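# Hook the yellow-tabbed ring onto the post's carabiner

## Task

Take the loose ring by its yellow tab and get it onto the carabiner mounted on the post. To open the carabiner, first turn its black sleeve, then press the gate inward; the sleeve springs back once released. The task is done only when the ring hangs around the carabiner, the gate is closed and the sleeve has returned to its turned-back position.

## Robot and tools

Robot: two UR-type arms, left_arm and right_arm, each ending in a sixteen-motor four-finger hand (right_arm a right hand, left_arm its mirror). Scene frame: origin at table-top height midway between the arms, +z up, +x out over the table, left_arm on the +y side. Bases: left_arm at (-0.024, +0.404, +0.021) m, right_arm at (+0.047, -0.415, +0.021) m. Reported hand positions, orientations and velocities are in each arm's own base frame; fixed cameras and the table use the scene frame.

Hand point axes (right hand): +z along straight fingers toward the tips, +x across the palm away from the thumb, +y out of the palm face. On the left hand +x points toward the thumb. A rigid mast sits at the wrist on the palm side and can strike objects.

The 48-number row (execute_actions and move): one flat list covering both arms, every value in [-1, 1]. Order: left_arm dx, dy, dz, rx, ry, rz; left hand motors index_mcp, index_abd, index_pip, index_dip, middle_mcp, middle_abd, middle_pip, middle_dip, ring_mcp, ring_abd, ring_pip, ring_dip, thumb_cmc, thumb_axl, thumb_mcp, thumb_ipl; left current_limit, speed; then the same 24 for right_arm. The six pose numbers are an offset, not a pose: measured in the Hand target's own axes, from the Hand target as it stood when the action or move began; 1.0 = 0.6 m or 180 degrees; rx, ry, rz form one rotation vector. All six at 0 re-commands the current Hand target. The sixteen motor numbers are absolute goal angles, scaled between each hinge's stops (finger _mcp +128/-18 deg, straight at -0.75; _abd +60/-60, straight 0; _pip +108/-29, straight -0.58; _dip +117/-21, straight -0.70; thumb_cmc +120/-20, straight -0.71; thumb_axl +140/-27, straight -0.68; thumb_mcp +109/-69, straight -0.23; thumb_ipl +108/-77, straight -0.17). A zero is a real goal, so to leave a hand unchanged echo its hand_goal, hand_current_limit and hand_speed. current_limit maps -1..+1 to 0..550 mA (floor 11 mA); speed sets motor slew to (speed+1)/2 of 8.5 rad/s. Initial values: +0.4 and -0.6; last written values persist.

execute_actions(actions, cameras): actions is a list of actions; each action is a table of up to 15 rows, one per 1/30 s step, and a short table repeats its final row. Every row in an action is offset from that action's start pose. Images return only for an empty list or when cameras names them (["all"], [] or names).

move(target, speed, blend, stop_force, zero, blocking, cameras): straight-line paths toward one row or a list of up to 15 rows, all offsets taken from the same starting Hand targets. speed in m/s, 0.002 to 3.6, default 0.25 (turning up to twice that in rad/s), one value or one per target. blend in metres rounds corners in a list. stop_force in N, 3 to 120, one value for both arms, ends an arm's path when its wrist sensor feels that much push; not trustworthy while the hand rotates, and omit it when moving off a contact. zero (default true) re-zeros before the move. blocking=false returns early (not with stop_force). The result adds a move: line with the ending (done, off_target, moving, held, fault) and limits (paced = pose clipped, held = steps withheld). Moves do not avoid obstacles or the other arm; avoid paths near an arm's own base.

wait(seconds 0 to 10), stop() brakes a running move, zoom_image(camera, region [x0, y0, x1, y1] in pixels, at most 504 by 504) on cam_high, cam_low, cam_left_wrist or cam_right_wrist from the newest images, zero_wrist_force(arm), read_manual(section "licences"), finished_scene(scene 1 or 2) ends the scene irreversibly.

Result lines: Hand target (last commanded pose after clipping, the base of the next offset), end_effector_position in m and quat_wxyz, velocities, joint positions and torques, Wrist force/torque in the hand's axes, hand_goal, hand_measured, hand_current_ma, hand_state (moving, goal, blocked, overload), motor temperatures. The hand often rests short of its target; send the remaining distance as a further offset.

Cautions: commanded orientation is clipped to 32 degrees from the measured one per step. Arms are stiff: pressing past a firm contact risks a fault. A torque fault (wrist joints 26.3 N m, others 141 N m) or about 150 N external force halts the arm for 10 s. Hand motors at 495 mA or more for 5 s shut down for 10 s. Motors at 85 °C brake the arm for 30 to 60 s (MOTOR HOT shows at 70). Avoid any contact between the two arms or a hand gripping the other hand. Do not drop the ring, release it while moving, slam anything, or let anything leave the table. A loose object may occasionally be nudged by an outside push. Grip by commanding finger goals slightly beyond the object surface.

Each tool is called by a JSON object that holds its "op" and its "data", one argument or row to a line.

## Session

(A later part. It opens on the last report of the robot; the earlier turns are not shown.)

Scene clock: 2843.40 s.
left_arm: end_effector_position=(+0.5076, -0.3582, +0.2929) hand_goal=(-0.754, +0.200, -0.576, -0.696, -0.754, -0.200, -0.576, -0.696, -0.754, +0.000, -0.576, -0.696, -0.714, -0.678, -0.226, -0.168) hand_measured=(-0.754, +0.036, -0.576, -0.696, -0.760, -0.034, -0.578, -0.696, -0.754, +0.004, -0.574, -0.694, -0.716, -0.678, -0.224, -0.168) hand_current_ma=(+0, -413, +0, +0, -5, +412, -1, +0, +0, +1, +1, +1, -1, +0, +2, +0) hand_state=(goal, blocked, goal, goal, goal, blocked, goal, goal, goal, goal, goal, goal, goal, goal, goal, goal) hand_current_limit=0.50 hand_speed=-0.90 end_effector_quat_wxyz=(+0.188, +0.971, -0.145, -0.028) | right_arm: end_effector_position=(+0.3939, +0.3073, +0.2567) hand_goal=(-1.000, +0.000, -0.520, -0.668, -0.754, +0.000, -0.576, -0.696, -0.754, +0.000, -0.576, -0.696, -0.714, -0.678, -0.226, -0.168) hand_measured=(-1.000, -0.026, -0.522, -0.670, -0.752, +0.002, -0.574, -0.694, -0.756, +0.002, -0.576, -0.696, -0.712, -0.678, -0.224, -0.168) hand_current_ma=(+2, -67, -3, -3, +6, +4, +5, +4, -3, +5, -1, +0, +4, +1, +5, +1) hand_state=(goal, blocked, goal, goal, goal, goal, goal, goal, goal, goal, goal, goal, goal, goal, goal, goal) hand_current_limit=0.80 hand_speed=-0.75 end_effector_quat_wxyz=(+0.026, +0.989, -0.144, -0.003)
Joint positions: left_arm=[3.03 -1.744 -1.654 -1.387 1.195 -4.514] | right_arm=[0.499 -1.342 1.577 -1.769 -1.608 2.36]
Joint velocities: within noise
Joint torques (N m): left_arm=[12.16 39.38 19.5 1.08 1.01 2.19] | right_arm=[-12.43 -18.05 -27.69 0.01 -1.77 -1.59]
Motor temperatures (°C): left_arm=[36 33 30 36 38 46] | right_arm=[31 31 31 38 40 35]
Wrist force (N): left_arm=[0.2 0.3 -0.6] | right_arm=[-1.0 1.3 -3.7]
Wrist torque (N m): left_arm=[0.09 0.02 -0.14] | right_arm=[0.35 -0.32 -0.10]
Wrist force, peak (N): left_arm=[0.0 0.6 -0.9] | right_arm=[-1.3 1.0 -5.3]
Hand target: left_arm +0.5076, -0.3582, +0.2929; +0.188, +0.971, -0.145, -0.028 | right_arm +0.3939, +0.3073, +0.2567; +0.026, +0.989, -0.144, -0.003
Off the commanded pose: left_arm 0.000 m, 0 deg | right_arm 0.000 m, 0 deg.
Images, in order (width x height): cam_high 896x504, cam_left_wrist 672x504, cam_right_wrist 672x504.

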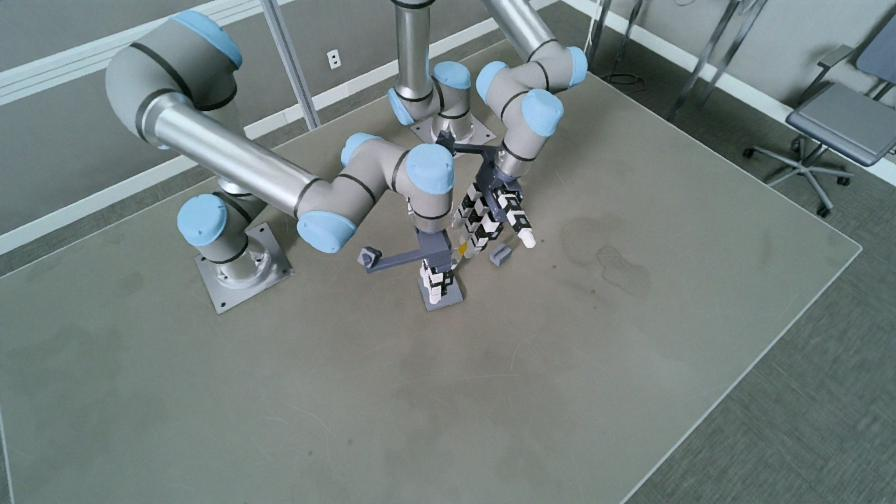

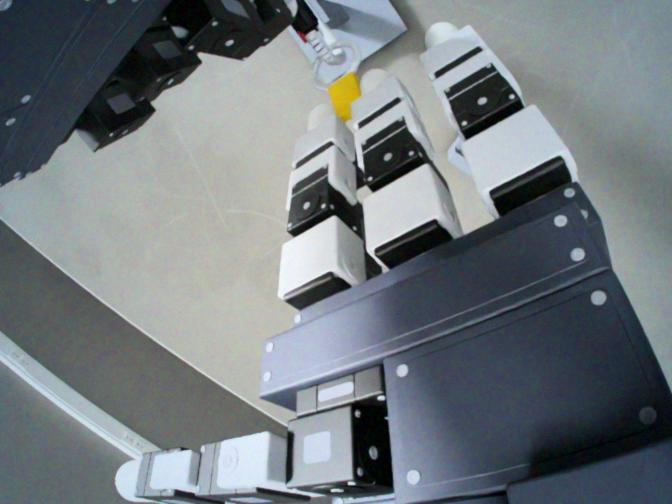

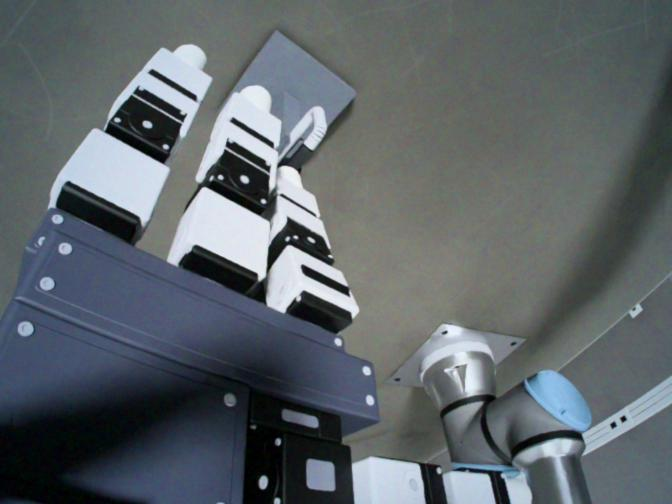

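{"op": "move", "data": {
  "target": [
    [0,0,0,0,0,0,-0.754,0.2,-0.576,-0.696,-0.754,-0.2,-0.576,-0.696,-0.754,0,-0.576,-0.696,-0.714,-0.678,-0.226,-0.168,0.5,-0.9,0,0.0005,-0.01,0,0,0,-1,0,-0.52,-0.667,-0.754,0.0,-0.576,-0.696,-0.754,0.0,-0.576,-0.696,-0.714,-0.678,-0.226,-0.168,0.8,-0.75],
    [0,0,0,0,0,0,-0.754,0.2,-0.576,-0.696,-0.754,-0.2,-0.576,-0.696,-0.754,0,-0.576,-0.696,-0.714,-0.678,-0.226,-0.168,0.5,-0.9,-0.0223,0.0005,-0.01,0,0,0,-1,0,-0.52,-0.667,-0.754,0.0,-0.576,-0.696,-0.754,0.0,-0.576,-0.696,-0.714,-0.678,-0.226,-0.168,0.8,-0.75],
    [0,0,0,0,0,0,-0.754,0.2,-0.576,-0.696,-0.754,-0.2,-0.576,-0.696,-0.754,0,-0.576,-0.696,-0.714,-0.678,-0.226,-0.168,0.5,-0.9,-0.0223,-0.0002,0.0042,0,0,0,-1,0,-0.52,-0.667,-0.754,0.0,-0.576,-0.696,-0.754,0.0,-0.576,-0.696,-0.714,-0.678,-0.226,-0.168,0.8,-0.75],
    [0,0,0,0,0,0,-0.754,0.2,-0.576,-0.696,-0.754,-0.2,-0.576,-0.696,-0.754,0,-0.576,-0.696,-0.714,-0.678,-0.226,-0.168,0.5,-0.9,-0.0033,-0.0002,0.0042,0,0,0,-1,0,-0.52,-0.667,-0.754,0.0,-0.576,-0.696,-0.754,0.0,-0.576,-0.696,-0.714,-0.678,-0.226,-0.168,0.8,-0.75]
  ],
  "cameras": ["cam_low","cam_left_wrist"],
  "speed": 0.02,
  "blend": [0.001,0.001,0.0005,0]
}}

{"op": "zoom_image", "data": {
  "camera": "cam_low",
  "region": [545, 190, 585, 230]
}}

{"op": "zoom_image", "data": {
  "camera": "cam_left_wrist",
  "region": [280, 0, 360, 70]
}}

Scene clock: 2892.63 s.
left_arm: end_effector_position=(+0.5076, -0.3582, +0.2929) hand_goal=(-0.754, +0.200, -0.576, -0.696, -0.754, -0.200, -0.576, -0.696, -0.754, +0.000, -0.576, -0.696, -0.714, -0.678, -0.226, -0.168) hand_measured=(-0.754, +0.036, -0.576, -0.696, -0.760, -0.034, -0.578, -0.696, -0.754, +0.004, -0.574, -0.694, -0.716, -0.678, -0.224, -0.168) hand_current_ma=(+0, -413, +0, +0, -5, +412, -1, +0, +0, +1, +1, +1, -1, +0, +2, +0) hand_state=(goal, blocked, goal, goal, goal, blocked, goal, goal, goal, goal, goal, goal, goal, goal, goal, goal) hand_current_limit=0.50 hand_speed=-0.90 end_effector_quat_wxyz=(+0.188, +0.971, -0.145, -0.028) | right_arm: end_effector_position=(+0.3919, +0.3078, +0.2541) hand_goal=(-1.000, +0.000, -0.520, -0.668, -0.754, +0.000, -0.576, -0.696, -0.754, +0.000, -0.576, -0.696, -0.714, -0.678, -0.226, -0.168) hand_measured=(-1.000, -0.136, -0.524, -0.668, -0.752, +0.002, -0.574, -0.694, -0.756, +0.002, -0.576, -0.696, -0.712, -0.678, -0.224, -0.168) hand_current_ma=(+0, -490, -6, +1, +6, +4, +5, +4, -3, +5, -1, +0, +4, +1, +5, +1) hand_state=(goal, blocked, goal, goal, goal, goal, goal, goal, goal, goal, goal, goal, goal, goal, goal, goal) hand_current_limit=0.80 hand_speed=-0.75 end_effector_quat_wxyz=(+0.026, +0.989, -0.144, -0.003)
Joint positions: left_arm=[3.03 -1.744 -1.654 -1.387 1.195 -4.514] | right_arm=[0.502 -1.343 1.585 -1.776 -1.607 2.363]
Joint torques (N m): left_arm=[11.99 39.46 23.7 1.03 0.98 2.13] | right_arm=[-14.74 -16.25 -28.71 -1.11 -3.25 -1.65]
Wrist force (N): left_arm=[0.0 0.3 -0.5] | right_arm=[-6.0 1.6 -6.9]
Wrist torque (N m): left_arm=[0.09 0.05 -0.15] | right_arm=[0.65 -0.99 -0.66]
Wrist force, peak (N): left_arm=[0.0 0.2 -1.1] | right_arm=[-1.7 3.1 -11.1]
Hand target: left_arm +0.5076, -0.3582, +0.2929; +0.188, +0.971, -0.145, -0.028 | right_arm +0.3920, +0.3078, +0.2541; +0.026, +0.989, -0.144, -0.003
Off the commanded pose: left_arm 0.000 m, 0 deg | right_arm 0.000 m, 0 deg.
move: done
Images, in order (width x height): cam_low 896x504, cam_left_wrist 672x504.

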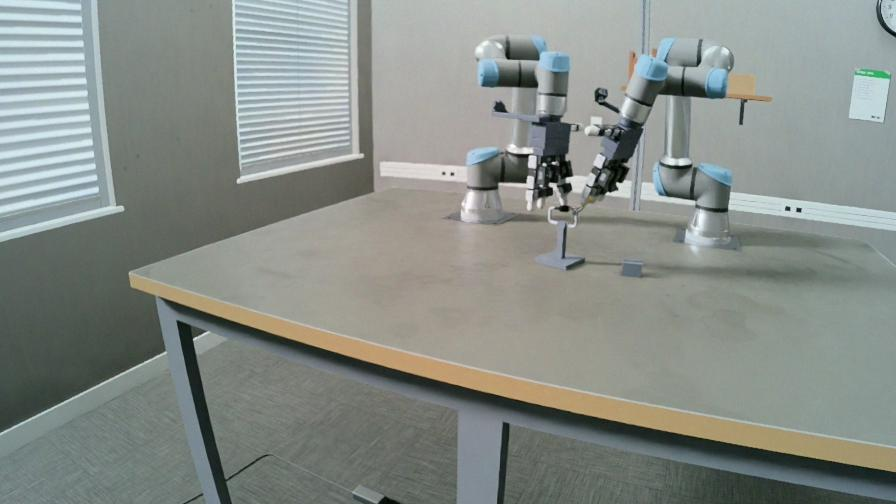

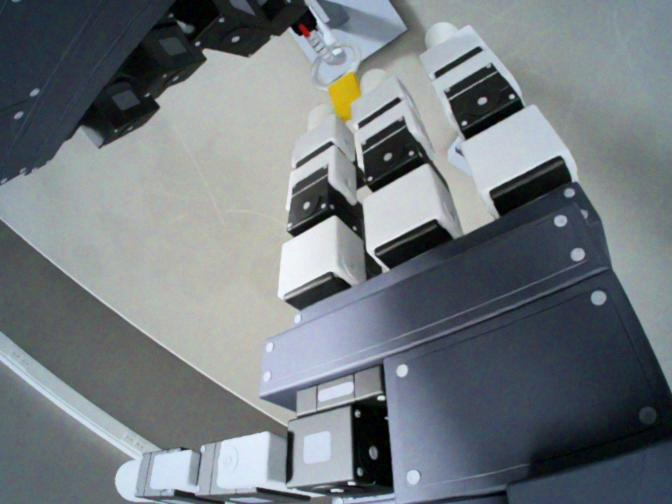

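Scaled by 12.600 from the camera's 896x504 image, which has a finer 1280x720 frame.

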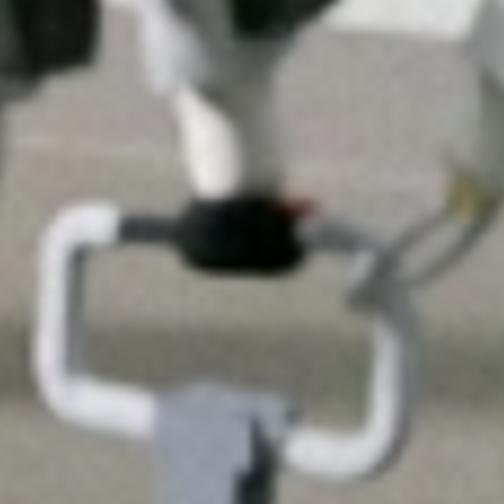

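Scaled by 6.300 from the camera's 672x504 image, which has a finer 960x720 frame.

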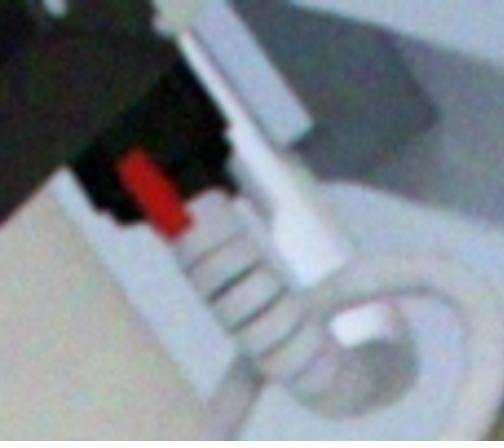

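{"op": "move", "data": {
  "target": [
    [0,0,0,0,0,0,-0.754,0.2,-0.576,-0.696,-0.754,-0.2,-0.576,-0.696,-0.754,0,-0.576,-0.696,-0.714,-0.678,-0.226,-0.168,0.5,-0.9,-0.0183,0.0,-0.0033,0,0,0,-1,0,-0.52,-0.667,-0.754,0.0,-0.576,-0.696,-0.754,0.0,-0.576,-0.696,-0.714,-0.678,-0.226,-0.168,0.8,-0.75],
    [0,0,0,0,0,0,-0.754,0.2,-0.576,-0.696,-0.754,-0.2,-0.576,-0.696,-0.754,0,-0.576,-0.696,-0.714,-0.678,-0.226,-0.168,0.5,-0.9,-0.0183,0.0026,-0.05,0,0,0,-1,0,-0.52,-0.667,-0.754,0.0,-0.576,-0.696,-0.754,0.0,-0.576,-0.696,-0.714,-0.678,-0.226,-0.168,0.8,-0.75]
  ],
  "cameras": ["cam_low","cam_left_wrist"],
  "speed": 0.03,
  "blend": [0.001,0]
}}

{"op": "zoom_image", "data": {
  "camera": "cam_low",
  "region": [545, 190, 585, 230]
}}

{"op": "zoom_image", "data": {
  "camera": "cam_left_wrist",
  "region": [280, 0, 380, 90]
}}

Scene clock: 2908.73 s.
left_arm: end_effector_position=(+0.5076, -0.3582, +0.2929) hand_goal=(-0.754, +0.200, -0.576, -0.696, -0.754, -0.200, -0.576, -0.696, -0.754, +0.000, -0.576, -0.696, -0.714, -0.678, -0.226, -0.168) hand_measured=(-0.754, +0.036, -0.576, -0.696, -0.760, -0.034, -0.578, -0.696, -0.754, +0.004, -0.574, -0.694, -0.716, -0.678, -0.224, -0.168) hand_current_ma=(+0, -413, +0, +0, -5, +412, -1, +0, +0, +1, +1, +1, -1, +0, +2, +0) hand_state=(goal, blocked, goal, goal, goal, blocked, goal, goal, goal, goal, goal, goal, goal, goal, goal, goal) hand_current_limit=0.50 hand_speed=-0.90 end_effector_quat_wxyz=(+0.188, +0.971, -0.145, -0.028) | right_arm: end_effector_position=(+0.3814, +0.3109, +0.2841) hand_goal=(-1.000, +0.000, -0.520, -0.668, -0.754, +0.000, -0.576, -0.696, -0.754, +0.000, -0.576, -0.696, -0.714, -0.678, -0.226, -0.168) hand_measured=(-0.998, -0.004, -0.522, -0.668, -0.752, +0.002, -0.574, -0.694, -0.756, +0.002, -0.576, -0.696, -0.712, -0.678, -0.224, -0.168) hand_current_ma=(+2, -6, -3, +1, +6, +4, +5, +4, -3, +5, -1, +0, +4, +1, +5, +1) hand_state=(goal, goal, goal, goal, goal, goal, goal, goal, goal, goal, goal, goal, goal, goal, goal, goal) hand_current_limit=0.80 hand_speed=-0.75 end_effector_quat_wxyz=(+0.026, +0.989, -0.144, -0.003)
Joint positions: left_arm=[3.03 -1.744 -1.654 -1.387 1.195 -4.514] | right_arm=[0.515 -1.371 1.541 -1.704 -1.607 2.377]
Joint torques (N m): left_arm=[12 39.25 28.3 1.08 0.98 2.11] | right_arm=[6.05 -44.65 -29.87 0.28 1.78 0.7]
Wrist force (N): left_arm=[0.0 0.3 -0.3] | right_arm=[0.1 0.3 0.4]
Wrist torque (N m): left_arm=[0.07 0.05 -0.15] | right_arm=[-0.04 -0.08 -0.09]
Wrist force, peak (N): left_arm=[0.0 0.0 -1.0] | right_arm=[-6.6 1.4 -7.7]
Hand target: left_arm +0.5076, -0.3582, +0.2929; +0.188, +0.971, -0.145, -0.028 | right_arm +0.3814, +0.3109, +0.2842; +0.026, +0.989, -0.144, -0.003
Off the commanded pose: left_arm 0.000 m, 0 deg | right_arm 0.000 m, 0 deg.
move: done
Images, in order (width x height): cam_low 896x504, cam_left_wrist 672x504.

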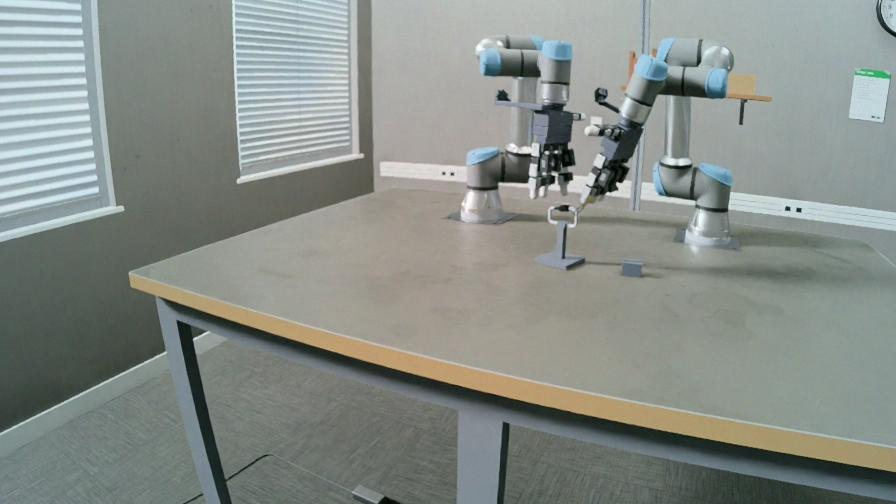

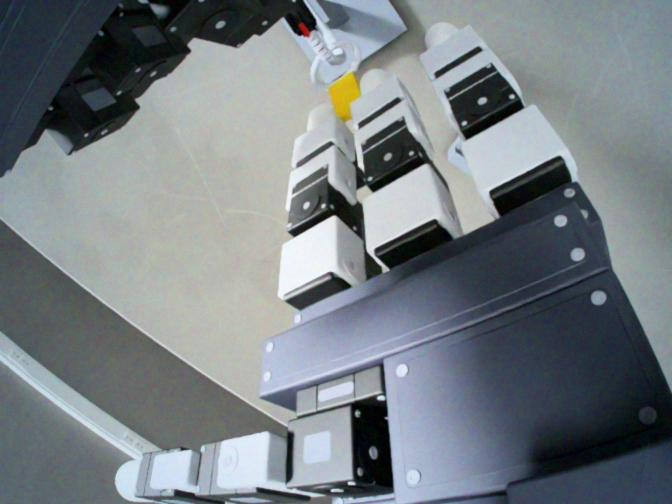

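Scaled by 12.600 from the camera's 896x504 image, which has a finer 1280x720 frame.

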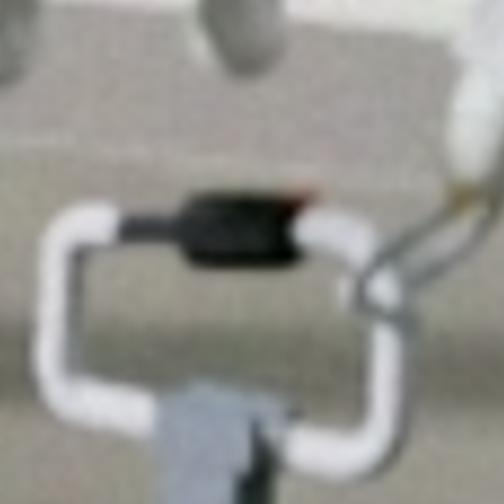

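Scaled by 5.040 from the camera's 672x504 image, which has a finer 960x720 frame.

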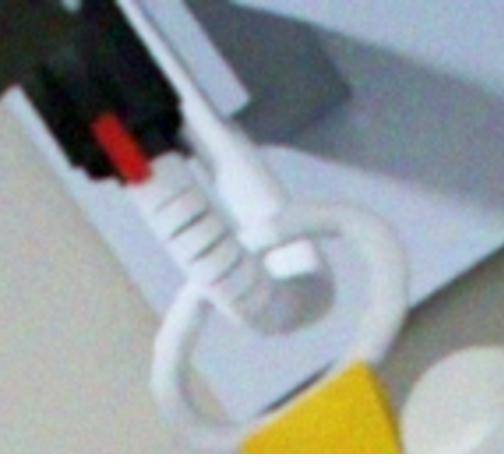

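{"op": "move", "data": {
  "target": [0,0,0,0,0,0,-0.754,0.2,-0.576,-0.696,-0.754,-0.2,-0.576,-0.696,-0.754,0,-0.576,-0.696,-0.714,-0.678,-0.226,-0.168,0.5,-0.9,-0.05,0.25,-0.17,0,0,0,-0.8,0,-0.576,-0.696,-0.754,0.0,-0.576,-0.696,-0.754,0.0,-0.576,-0.696,-0.714,-0.678,-0.226,-0.168,0.2,-0.75],
  "cameras": ["cam_high"],
  "speed": 0.15
}}

Scene clock: 2945.93 s.
left_arm: end_effector_position=(+0.5076, -0.3582, +0.2929) hand_goal=(-0.754, +0.200, -0.576, -0.696, -0.754, -0.200, -0.576, -0.696, -0.754, +0.000, -0.576, -0.696, -0.714, -0.678, -0.226, -0.168) hand_measured=(-0.754, +0.036, -0.576, -0.696, -0.760, -0.034, -0.578, -0.696, -0.754, +0.004, -0.574, -0.694, -0.716, -0.678, -0.224, -0.168) hand_current_ma=(+0, -413, +0, +0, -5, +412, -1, +0, +0, +1, +1, +1, -1, +0, +2, +0) hand_state=(goal, blocked, goal, goal, goal, blocked, goal, goal, goal, goal, goal, goal, goal, goal, goal, goal) hand_current_limit=0.50 hand_speed=-0.90 end_effector_quat_wxyz=(+0.188, +0.971, -0.145, -0.028) | right_arm: end_effector_position=(+0.3114, +0.1811, +0.3936) hand_goal=(-0.800, +0.000, -0.576, -0.696, -0.754, +0.000, -0.576, -0.696, -0.754, +0.000, -0.576, -0.696, -0.714, -0.678, -0.226, -0.168) hand_measured=(-0.800, -0.004, -0.572, -0.694, -0.752, +0.002, -0.574, -0.694, -0.756, +0.002, -0.576, -0.696, -0.712, -0.678, -0.224, -0.168) hand_current_ma=(-1, -5, +7, +5, +5, +4, +5, +4, -2, +5, -1, +0, +3, +1, +5, +1) hand_state=(goal, goal, goal, goal, goal, goal, goal, goal, goal, goal, goal, goal, goal, goal, goal, goal) hand_current_limit=0.20 hand_speed=-0.75 end_effector_quat_wxyz=(+0.026, +0.989, -0.144, -0.003)
Joint positions: left_arm=[3.03 -1.744 -1.654 -1.387 1.195 -4.514] | right_arm=[0.337 -1.715 1.617 -1.443 -1.613 2.198]
Joint torques (N m): left_arm=[11.42 39.21 32.26 1.22 0.93 1.95] | right_arm=[-11.19 -30.42 -29.85 0.27 1.77 -1.55]
Wrist force (N): left_arm=[-0.3 0.2 -0.5] | right_arm=[0.0 0.2 0.3]
Wrist torque (N m): left_arm=[0.06 0.09 -0.17] | right_arm=[-0.06 -0.03 0.02]
Wrist force, peak (N): left_arm=[-0.3 0.0 -1.0] | right_arm=[0.3 -0.7 1.0]
Hand target: left_arm +0.5076, -0.3582, +0.2929; +0.188, +0.971, -0.145, -0.028 | right_arm +0.3113, +0.1810, +0.3938; +0.026, +0.989, -0.144, -0.003
Off the commanded pose: left_arm 0.000 m, 0 deg | right_arm 0.000 m, 0 deg.
move: done
Images, in order (width x height): cam_high 896x504.

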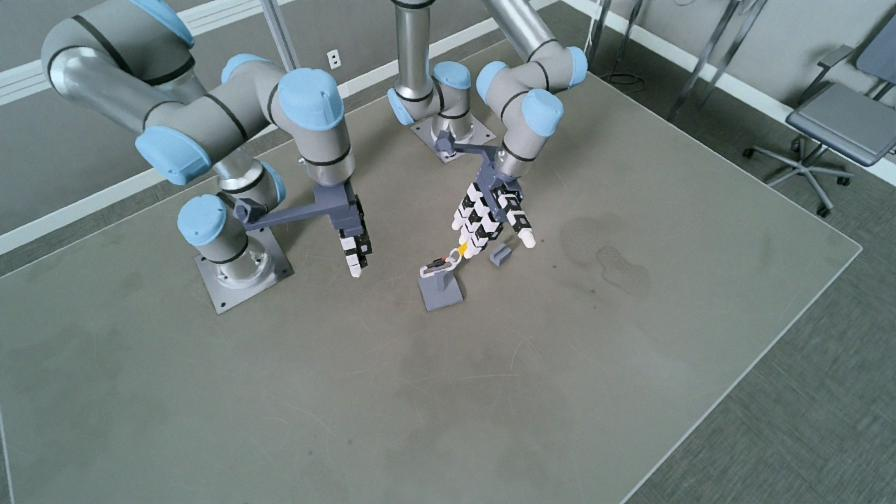

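{"op": "move", "data": {
  "target": [0,0,0,0,0,0,-0.754,0.2,-0.576,-0.696,-0.754,-0.2,-0.576,-0.696,-0.754,0,-0.576,-0.696,-0.714,-0.678,-0.226,-0.168,0.5,-0.9,0.2,0.12,-0.05,0,0,0,-0.8,0,-0.576,-0.696,-0.754,0.0,-0.576,-0.696,-0.754,0.0,-0.576,-0.696,-0.714,-0.678,-0.226,-0.168,0.2,-0.75],
  "cameras": [],
  "speed": 0.2
}}

Scene clock: 2989.87 s.
left_arm: end_effector_position=(+0.5076, -0.3582, +0.2929) hand_goal=(-0.754, +0.200, -0.576, -0.696, -0.754, -0.200, -0.576, -0.696, -0.754, +0.000, -0.576, -0.696, -0.714, -0.678, -0.226, -0.168) hand_measured=(-0.754, +0.036, -0.576, -0.696, -0.760, -0.034, -0.578, -0.696, -0.754, +0.004, -0.574, -0.694, -0.716, -0.678, -0.224, -0.168) hand_current_ma=(+0, -413, +0, +0, -5, +412, -1, +0, +0, +1, +1, +1, -1, +0, +2, +0) hand_state=(goal, blocked, goal, goal, goal, blocked, goal, goal, goal, goal, goal, goal, goal, goal, goal, goal) hand_current_limit=0.50 hand_speed=-0.90 end_effector_quat_wxyz=(+0.188, +0.971, -0.145, -0.028) | right_arm: end_effector_position=(+0.4061, +0.0794, +0.4275) hand_goal=(-0.800, +0.000, -0.576, -0.696, -0.754, +0.000, -0.576, -0.696, -0.754, +0.000, -0.576, -0.696, -0.714, -0.678, -0.226, -0.168) hand_measured=(-0.800, -0.002, -0.572, -0.694, -0.752, +0.002, -0.574, -0.694, -0.756, +0.002, -0.576, -0.696, -0.712, -0.678, -0.224, -0.168) hand_current_ma=(-1, -5, +6, +5, +5, +4, +5, +4, -2, +5, -1, +0, +3, +1, +5, +1) hand_state=(goal, goal, goal, goal, goal, goal, goal, goal, goal, goal, goal, goal, goal, goal, goal, goal) hand_current_limit=0.20 hand_speed=-0.75 end_effector_quat_wxyz=(+0.026, +0.989, -0.144, -0.003)
Joint positions: left_arm=[3.03 -1.744 -1.654 -1.387 1.195 -4.514] | right_arm=[0.07 -1.619 1.447 -1.381 -1.619 1.931]
Joint torques (N m): left_arm=[11.51 38.64 31.37 1.29 0.89 2.02] | right_arm=[-12.39 -8.5 -29.98 0.02 1.66 -1.84]
Wrist force (N): left_arm=[-0.1 -0.1 -0.5] | right_arm=[0.4 -0.3 0.2]
Wrist torque (N m): left_arm=[0.04 0.07 -0.16] | right_arm=[-0.08 -0.09 0.09]
Wrist force, peak (N): left_arm=[0.0 -0.2 -1.0] | right_arm=[-1.2 -0.7 0.2]
Hand target: left_arm +0.5076, -0.3582, +0.2929; +0.188, +0.971, -0.145, -0.028 | right_arm +0.4062, +0.0793, +0.4275; +0.026, +0.989, -0.144, -0.003
Off the commanded pose: left_arm 0.000 m, 0 deg | right_arm 0.000 m, 0 deg.
move: done
No camera images: "cameras" was empty.

{"op": "move", "data": {
  "target": [0,0.056,0.0386,0.0611,0,0,-0.754,0.2,-0.576,-0.696,-0.754,-0.2,-0.576,-0.696,-0.754,0,-0.576,-0.696,-0.714,-0.678,-0.226,-0.168,0.5,-0.9,0,0,0,0,0,0,-0.8,0,-0.576,-0.696,-0.754,0.0,-0.576,-0.696,-0.754,0.0,-0.576,-0.696,-0.714,-0.678,-0.226,-0.168,0.2,-0.75],
  "cameras": ["cam_low","cam_left_wrist"],
  "speed": 0.04
}}

{"op": "zoom_image", "data": {
  "camera": "cam_low",
  "region": [545, 190, 585, 230]
}}

{"op": "zoom_image", "data": {
  "camera": "cam_left_wrist",
  "region": [280, 0, 380, 90]
}}

Scene clock: 3006.43 s.
left_arm: end_effector_position=(+0.4961, -0.3962, +0.2840) hand_goal=(-0.754, +0.200, -0.576, -0.696, -0.754, -0.200, -0.576, -0.696, -0.754, +0.000, -0.576, -0.696, -0.714, -0.678, -0.226, -0.168) hand_measured=(-0.754, +0.036, -0.576, -0.696, -0.760, -0.034, -0.578, -0.696, -0.754, +0.004, -0.574, -0.694, -0.716, -0.678, -0.224, -0.168) hand_current_ma=(+0, -412, +0, +0, -5, +412, -1, +0, +0, +1, +1, +1, -1, +0, +2, +0) hand_state=(goal, blocked, goal, goal, goal, blocked, goal, goal, goal, goal, goal, goal, goal, goal, goal, goal) hand_current_limit=0.50 hand_speed=-0.90 end_effector_quat_wxyz=(+0.094, +0.985, -0.147, -0.014) | right_arm: end_effector_position=(+0.4062, +0.0793, +0.4275) hand_goal=(-0.800, +0.000, -0.576, -0.696, -0.754, +0.000, -0.576, -0.696, -0.754, +0.000, -0.576, -0.696, -0.714, -0.678, -0.226, -0.168) hand_measured=(-0.800, -0.002, -0.572, -0.694, -0.752, +0.002, -0.574, -0.694, -0.756, +0.002, -0.576, -0.696, -0.712, -0.678, -0.224, -0.168) hand_current_ma=(-1, -5, +6, +5, +5, +4, +5, +4, -2, +5, -1, +0, +3, +1, +5, +1) hand_state=(goal, goal, goal, goal, goal, goal, goal, goal, goal, goal, goal, goal, goal, goal, goal, goal) hand_current_limit=0.20 hand_speed=-0.75 end_effector_quat_wxyz=(+0.026, +0.989, -0.144, -0.003)
Joint positions: left_arm=[2.892 -1.758 -1.604 -1.358 1.38 -4.665] | right_arm=[0.07 -1.618 1.446 -1.381 -1.619 1.931]
Joint torques (N m): left_arm=[-11.66 26.33 32.82 1.67 1.23 -2.28] | right_arm=[-11.61 -7.74 -29.25 0.18 1.61 -1.88]
Wrist force (N): left_arm=[-0.1 0.6 -0.7] | right_arm=[0.3 -0.2 0.3]
Wrist torque (N m): left_arm=[0.11 0.07 0.02] | right_arm=[-0.09 -0.08 0.09]
Wrist force, peak (N): left_arm=[-0.1 0.4 -1.0] | right_arm=[0.6 -0.2 0.0]
Hand target: left_arm +0.4960, -0.3963, +0.2840; +0.094, +0.985, -0.147, -0.014 | right_arm +0.4062, +0.0793, +0.4275; +0.026, +0.989, -0.144, -0.003
Off the commanded pose: left_arm 0.000 m, 0 deg | right_arm 0.000 m, 0 deg.
move: done
Images, in order (width x height): cam_low 896x504, cam_left_wrist 672x504.

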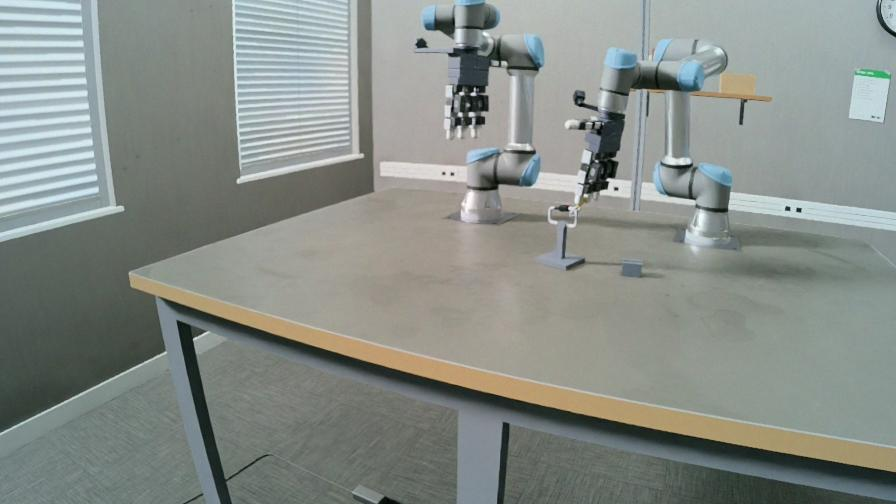

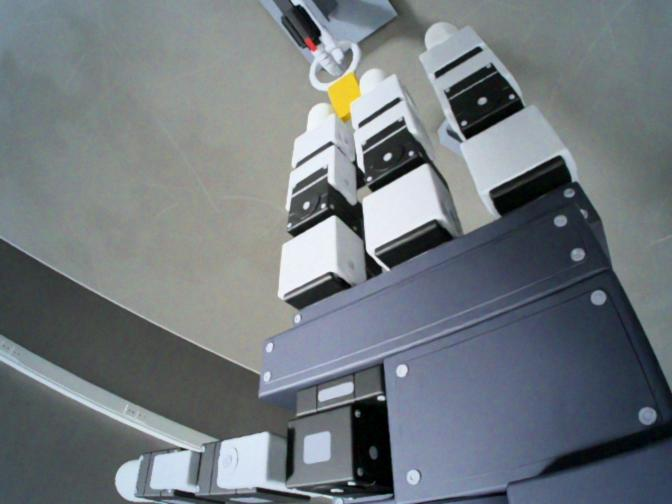

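Scaled by 12.600 from the camera's 896x504 image, which has a finer 1280x720 frame.

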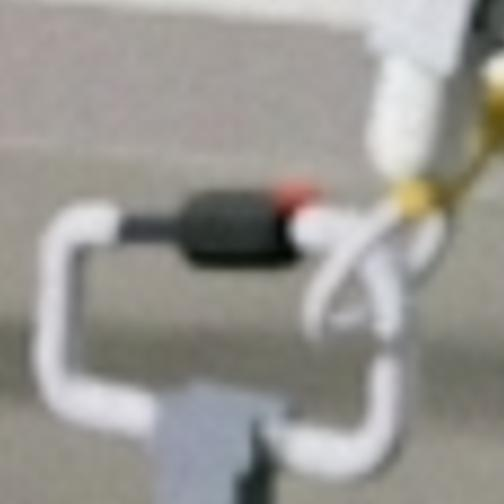

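Scaled by 5.040 from the camera's 672x504 image, which has a finer 960x720 frame.

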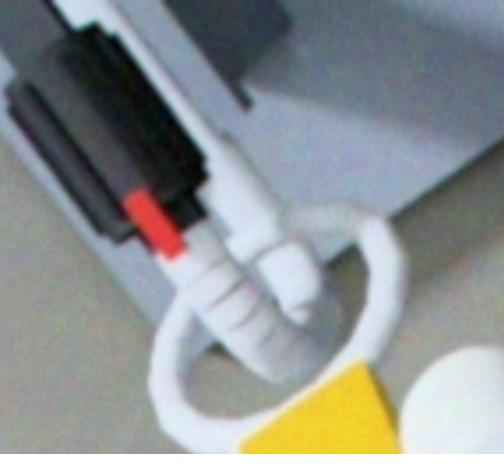

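{"op": "move", "data": {
  "target": [0,0.0577,0.0289,0.0611,0,0,-0.754,0.2,-0.576,-0.696,-0.754,-0.2,-0.576,-0.696,-0.754,0,-0.576,-0.696,-0.714,-0.678,-0.226,-0.168,0.5,-0.9,0,0,0,0,0,0,-0.8,0,-0.576,-0.696,-0.754,0.0,-0.576,-0.696,-0.754,0.0,-0.576,-0.696,-0.714,-0.678,-0.226,-0.168,0.2,-0.75],
  "cameras": ["cam_low","cam_left_wrist"],
  "speed": 0.04
}}

{"op": "zoom_image", "data": {
  "camera": "cam_low",
  "region": [545, 190, 585, 230]
}}

{"op": "zoom_image", "data": {
  "camera": "cam_left_wrist",
  "region": [280, 0, 380, 90]
}}

Scene clock: 3025.93 s.
left_arm: end_effector_position=(+0.4852, -0.4319, +0.2736) hand_goal=(-0.754, +0.200, -0.576, -0.696, -0.754, -0.200, -0.576, -0.696, -0.754, +0.000, -0.576, -0.696, -0.714, -0.678, -0.226, -0.168) hand_measured=(-0.752, +0.036, -0.576, -0.696, -0.760, -0.034, -0.578, -0.696, -0.754, +0.004, -0.574, -0.694, -0.716, -0.678, -0.224, -0.168) hand_current_ma=(+1, -413, +0, +0, -5, +412, -1, +0, +0, +1, +1, +1, -1, +0, +2, +0) hand_state=(goal, blocked, goal, goal, goal, blocked, goal, goal, goal, goal, goal, goal, goal, goal, goal, goal) hand_current_limit=0.50 hand_speed=-0.90 end_effector_quat_wxyz=(+0.000, +0.989, -0.148, +0.001) | right_arm: end_effector_position=(+0.4062, +0.0793, +0.4275) hand_goal=(-0.800, +0.000, -0.576, -0.696, -0.754, +0.000, -0.576, -0.696, -0.754, +0.000, -0.576, -0.696, -0.714, -0.678, -0.226, -0.168) hand_measured=(-0.800, -0.002, -0.572, -0.694, -0.752, +0.002, -0.574, -0.694, -0.756, +0.002, -0.576, -0.696, -0.712, -0.678, -0.224, -0.168) hand_current_ma=(-1, -5, +6, +5, +5, +4, +5, +4, -2, +5, -1, +0, +3, +1, +5, +1) hand_state=(goal, goal, goal, goal, goal, goal, goal, goal, goal, goal, goal, goal, goal, goal, goal, goal) hand_current_limit=0.20 hand_speed=-0.75 end_effector_quat_wxyz=(+0.026, +0.989, -0.144, -0.003)
Joint positions: left_arm=[2.753 -1.801 -1.528 -1.382 1.572 -4.805] | right_arm=[0.07 -1.618 1.446 -1.381 -1.619 1.931]
Joint torques (N m): left_arm=[-8.71 28.73 35.24 0.94 2.34 -2.02] | right_arm=[-11.6 -8 -29.26 0.12 1.52 -1.61]
Wrist force (N): left_arm=[-0.2 0.1 -0.4] | right_arm=[0.3 -0.2 0.1]
Wrist torque (N m): left_arm=[0.01 0.09 -0.01] | right_arm=[-0.06 -0.07 0.08]
Wrist force, peak (N): left_arm=[-0.5 0.1 -1.1] | right_arm=[0.3 -0.4 0.1]
Hand target: left_arm +0.4851, -0.4319, +0.2735; -0.001, +0.989, -0.148, +0.001 | right_arm +0.4062, +0.0793, +0.4275; +0.026, +0.989, -0.144, -0.003
Off the commanded pose: left_arm 0.000 m, 0 deg | right_arm 0.000 m, 0 deg.
move: done
Images, in order (width x height): cam_low 896x504, cam_left_wrist 672x504.

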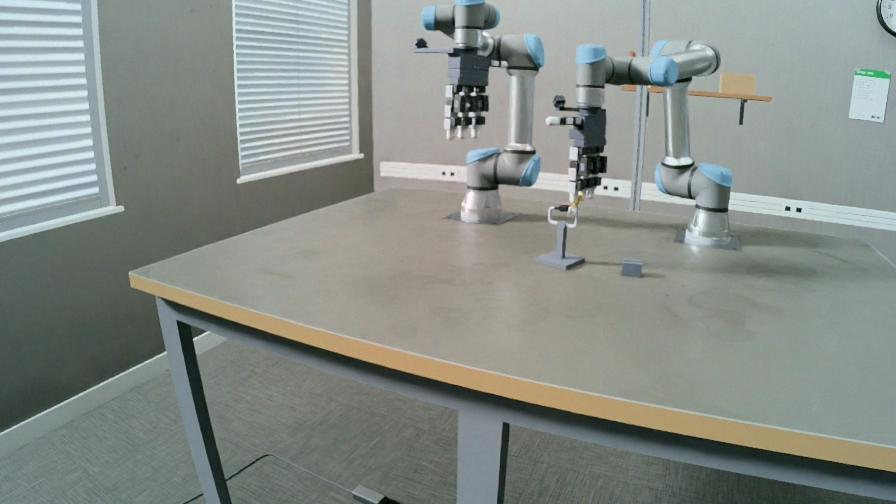

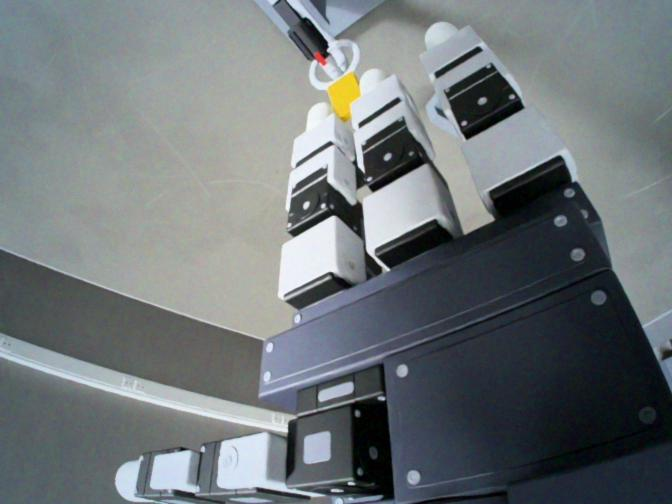

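Scaled by 12.600 from the camera's 896x504 image, which has a finer 1280x720 frame.

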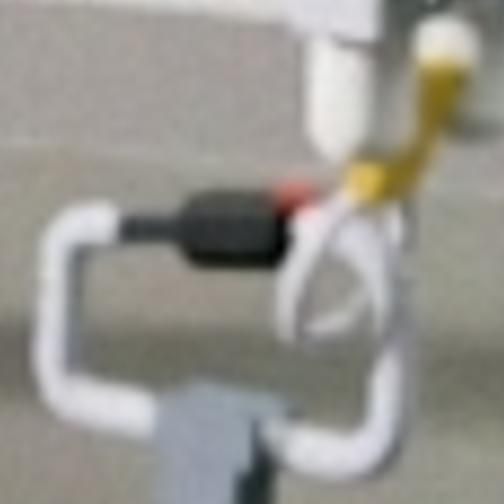

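Scaled by 5.040 from the camera's 672x504 image, which has a finer 960x720 frame.

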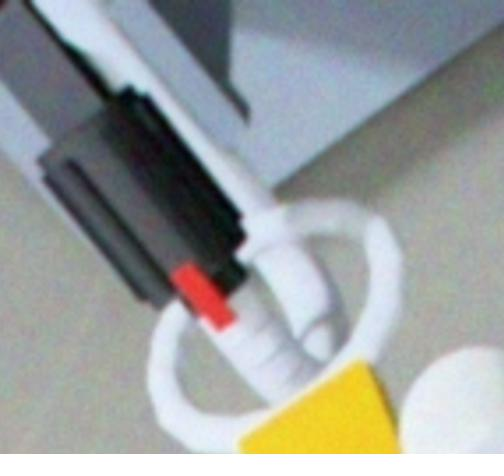

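{"op": "move", "data": {
  "target": [0,0,0.0083,0,0,0,-0.754,0.2,-0.576,-0.696,-0.754,-0.2,-0.576,-0.696,-0.754,0,-0.576,-0.696,-0.714,-0.678,-0.226,-0.168,0.5,-0.9,0,0,0,0,0,0,-0.8,0,-0.576,-0.696,-0.754,0.0,-0.576,-0.696,-0.754,0.0,-0.576,-0.696,-0.714,-0.678,-0.226,-0.168,0.2,-0.75],
  "cameras": ["cam_low","cam_left_wrist"],
  "speed": 0.01,
  "stop_force": 3
}}

{"op": "zoom_image", "data": {
  "camera": "cam_low",
  "region": [545, 190, 585, 230]
}}

{"op": "zoom_image", "data": {
  "camera": "cam_left_wrist",
  "region": [280, 0, 380, 90]
}}

Scene clock: 3040.07 s.
left_arm: end_effector_position=(+0.4852, -0.4319, +0.2686) hand_goal=(-0.754, +0.200, -0.576, -0.696, -0.754, -0.200, -0.576, -0.696, -0.754, +0.000, -0.576, -0.696, -0.714, -0.678, -0.226, -0.168) hand_measured=(-0.752, +0.036, -0.576, -0.696, -0.760, -0.034, -0.578, -0.696, -0.754, +0.004, -0.574, -0.694, -0.716, -0.678, -0.224, -0.168) hand_current_ma=(+1, -412, +0, +0, -5, +412, -1, +0, +0, +1, +1, +1, -1, +0, +2, +0) hand_state=(goal, blocked, goal, goal, goal, blocked, goal, goal, goal, goal, goal, goal, goal, goal, goal, goal) hand_current_limit=0.50 hand_speed=-0.90 end_effector_quat_wxyz=(-0.001, +0.989, -0.148, +0.001) | right_arm: end_effector_position=(+0.4062, +0.0793, +0.4275) hand_goal=(-0.800, +0.000, -0.576, -0.696, -0.754, +0.000, -0.576, -0.696, -0.754, +0.000, -0.576, -0.696, -0.714, -0.678, -0.226, -0.168) hand_measured=(-0.800, -0.002, -0.572, -0.694, -0.752, +0.002, -0.574, -0.694, -0.756, +0.002, -0.576, -0.696, -0.712, -0.678, -0.224, -0.168) hand_current_ma=(-1, -5, +6, +5, +5, +4, +5, +4, -2, +5, -1, +0, +3, +1, +5, +1) hand_state=(goal, goal, goal, goal, goal, goal, goal, goal, goal, goal, goal, goal, goal, goal, goal, goal) hand_current_limit=0.20 hand_speed=-0.75 end_effector_quat_wxyz=(+0.026, +0.989, -0.144, -0.003)
Joint positions: left_arm=[2.752 -1.803 -1.538 -1.37 1.572 -4.805] | right_arm=[0.07 -1.618 1.446 -1.381 -1.619 1.931]
Joint torques (N m): left_arm=[-8.36 28.48 9.28 4.54 1.54 -1.91] | right_arm=[-11.03 -9.04 -29.63 -0.02 1.65 -1.43]
Wrist force (N): left_arm=[-0.5 0.5 -0.4] | right_arm=[0.4 -0.2 0.2]
Wrist torque (N m): left_arm=[0.05 0.13 -0.03] | right_arm=[-0.07 -0.08 0.09]
Wrist force, peak (N): left_arm=[-0.7 0.4 -0.7] | right_arm=[0.5 0.0 0.1]
Hand target: left_arm +0.4852, -0.4319, +0.2686; -0.001, +0.989, -0.148, +0.001 | right_arm +0.4062, +0.0793, +0.4275; +0.026, +0.989, -0.144, -0.003
Off the commanded pose: left_arm 0.000 m, 0 deg | right_arm 0.000 m, 0 deg.
move: done
Images, in order (width x height): cam_low 896x504, cam_left_wrist 672x504.

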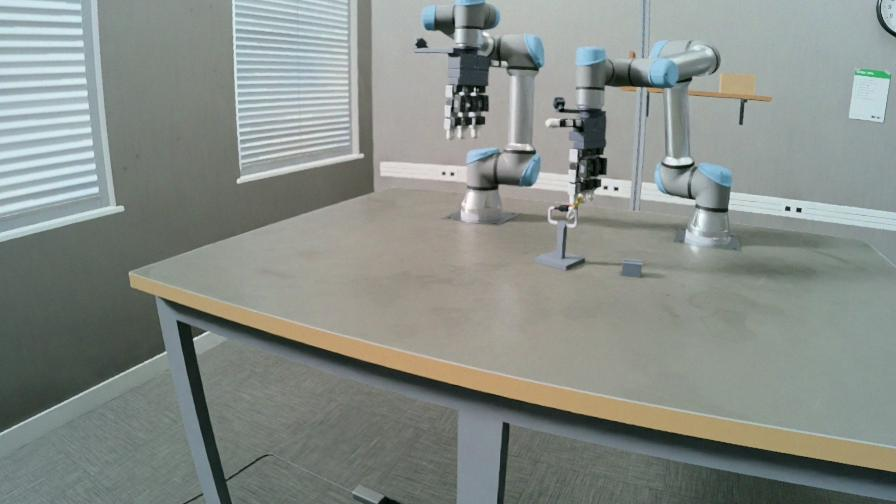

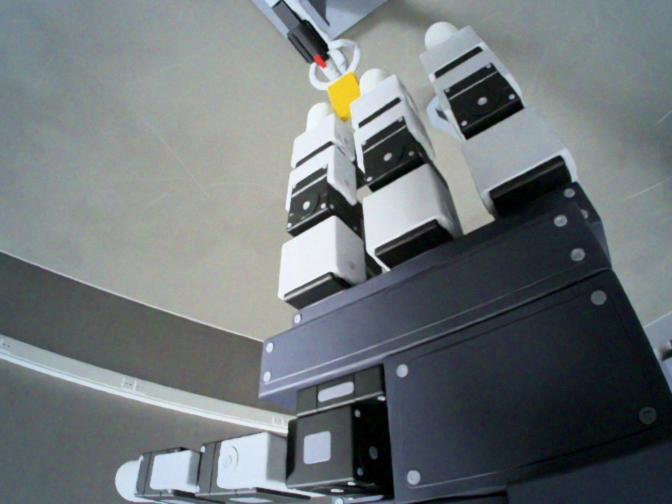

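Scaled by 12.600 from the camera's 896x504 image, which has a finer 1280x720 frame.

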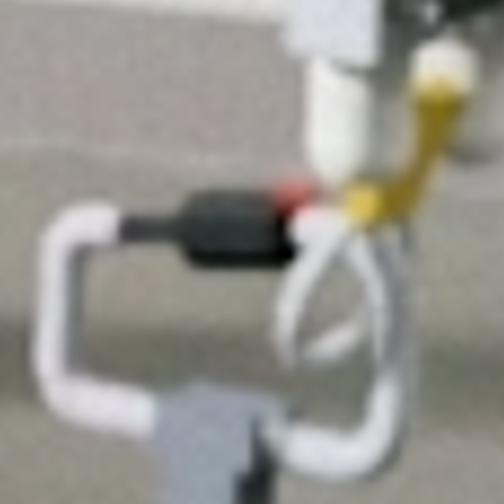

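Scaled by 5.040 from the camera's 672x504 image, which has a finer 960x720 frame.

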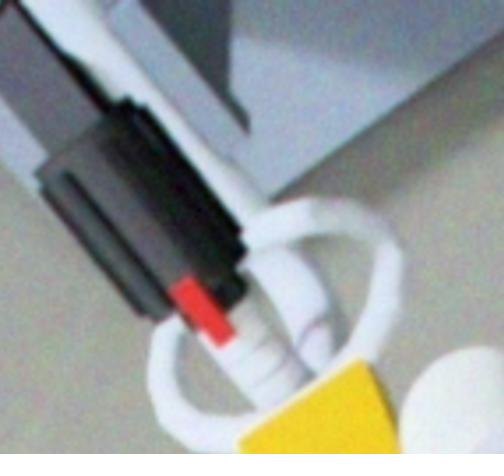

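{"op": "move", "data": {
  "target": [0,0,0.01,0,0,0,-0.754,0.2,-0.576,-0.696,-0.754,-0.2,-0.576,-0.696,-0.754,0,-0.576,-0.696,-0.714,-0.678,-0.226,-0.168,0.5,-0.9,0,0,0,0,0,0,-0.8,0,-0.576,-0.696,-0.754,0.0,-0.576,-0.696,-0.754,0.0,-0.576,-0.696,-0.714,-0.678,-0.226,-0.168,0.2,-0.75],
  "cameras": ["cam_low","cam_left_wrist"],
  "speed": 0.008,
  "stop_force": 3
}}

{"op": "zoom_image", "data": {
  "camera": "cam_low",
  "region": [545, 190, 585, 230]
}}

{"op": "zoom_image", "data": {
  "camera": "cam_left_wrist",
  "region": [280, 0, 380, 90]
}}

Scene clock: 3049.17 s.
left_arm: end_effector_position=(+0.4852, -0.4319, +0.2679) hand_goal=(-0.754, +0.200, -0.576, -0.696, -0.754, -0.200, -0.576, -0.696, -0.754, +0.000, -0.576, -0.696, -0.714, -0.678, -0.226, -0.168) hand_measured=(-0.756, +0.038, -0.576, -0.696, -0.762, -0.034, -0.580, -0.696, -0.754, +0.004, -0.574, -0.694, -0.716, -0.678, -0.224, -0.168) hand_current_ma=(+0, -412, +0, +0, -8, +412, -2, +0, +0, +1, +1, +1, -1, +0, +2, +0) hand_state=(goal, blocked, goal, goal, goal, blocked, goal, goal, goal, goal, goal, goal, goal, goal, goal, goal) hand_current_limit=0.50 hand_speed=-0.90 end_effector_quat_wxyz=(-0.001, +0.989, -0.148, +0.001) | right_arm: end_effector_position=(+0.4062, +0.0793, +0.4275) hand_goal=(-0.800, +0.000, -0.576, -0.696, -0.754, +0.000, -0.576, -0.696, -0.754, +0.000, -0.576, -0.696, -0.714, -0.678, -0.226, -0.168) hand_measured=(-0.800, -0.002, -0.572, -0.694, -0.752, +0.002, -0.574, -0.694, -0.756, +0.002, -0.576, -0.696, -0.712, -0.678, -0.224, -0.168) hand_current_ma=(-1, -5, +6, +5, +5, +4, +5, +4, -2, +5, -1, +0, +3, +1, +5, +1) hand_state=(goal, goal, goal, goal, goal, goal, goal, goal, goal, goal, goal, goal, goal, goal, goal, goal) hand_current_limit=0.20 hand_speed=-0.75 end_effector_quat_wxyz=(+0.026, +0.989, -0.144, -0.003)
Joint positions: left_arm=[2.752 -1.804 -1.539 -1.368 1.572 -4.805] | right_arm=[0.07 -1.618 1.446 -1.381 -1.619 1.931]
Joint torques (N m): left_arm=[-1.86 40.75 33.68 0.74 0.05 -1.45] | right_arm=[-11.97 -8.36 -28.76 -0.05 1.56 -1.68]
Wrist force (N): left_arm=[-0.7 -0.3 -3.2] | right_arm=[0.0 -0.2 0.2]
Wrist torque (N m): left_arm=[0.24 0.10 -0.04] | right_arm=[-0.07 -0.04 0.06]
Wrist force, peak (N): left_arm=[-0.6 -1.1 -4.7] | right_arm=[0.3 -0.4 0.2]
Hand target: left_arm +0.4852, -0.4319, +0.2679; -0.001, +0.989, -0.148, +0.001 (not the last commanded pose) | right_arm +0.4062, +0.0793, +0.4275; +0.026, +0.989, -0.144, -0.003
Off the commanded pose: left_arm 0.005 m, 0 deg | right_arm 0.000 m, 0 deg.
move: contact (left_arm)
Images, in order (width x height): cam_low 896x504, cam_left_wrist 672x504.

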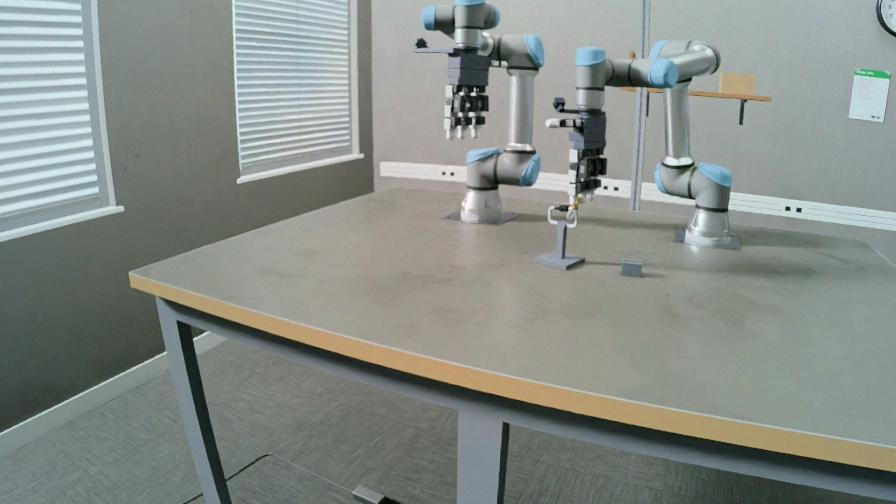

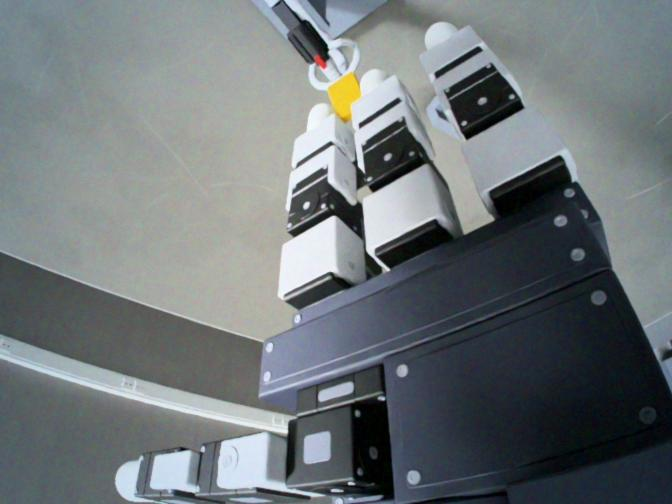

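Scaled by 12.600 from the camera's 896x504 image, which has a finer 1280x720 frame.

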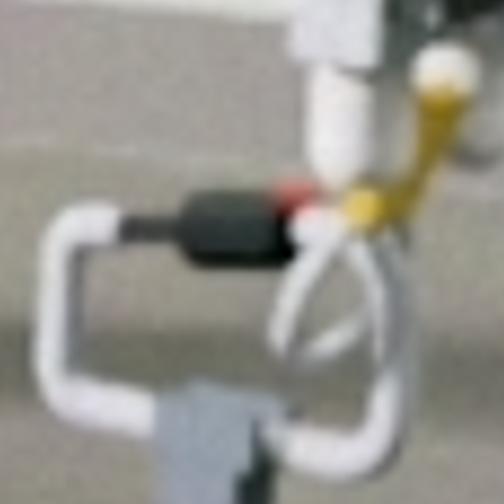

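Scaled by 5.040 from the camera's 672x504 image, which has a finer 960x720 frame.

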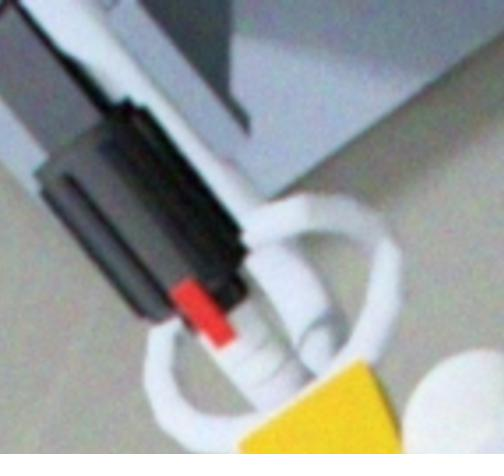

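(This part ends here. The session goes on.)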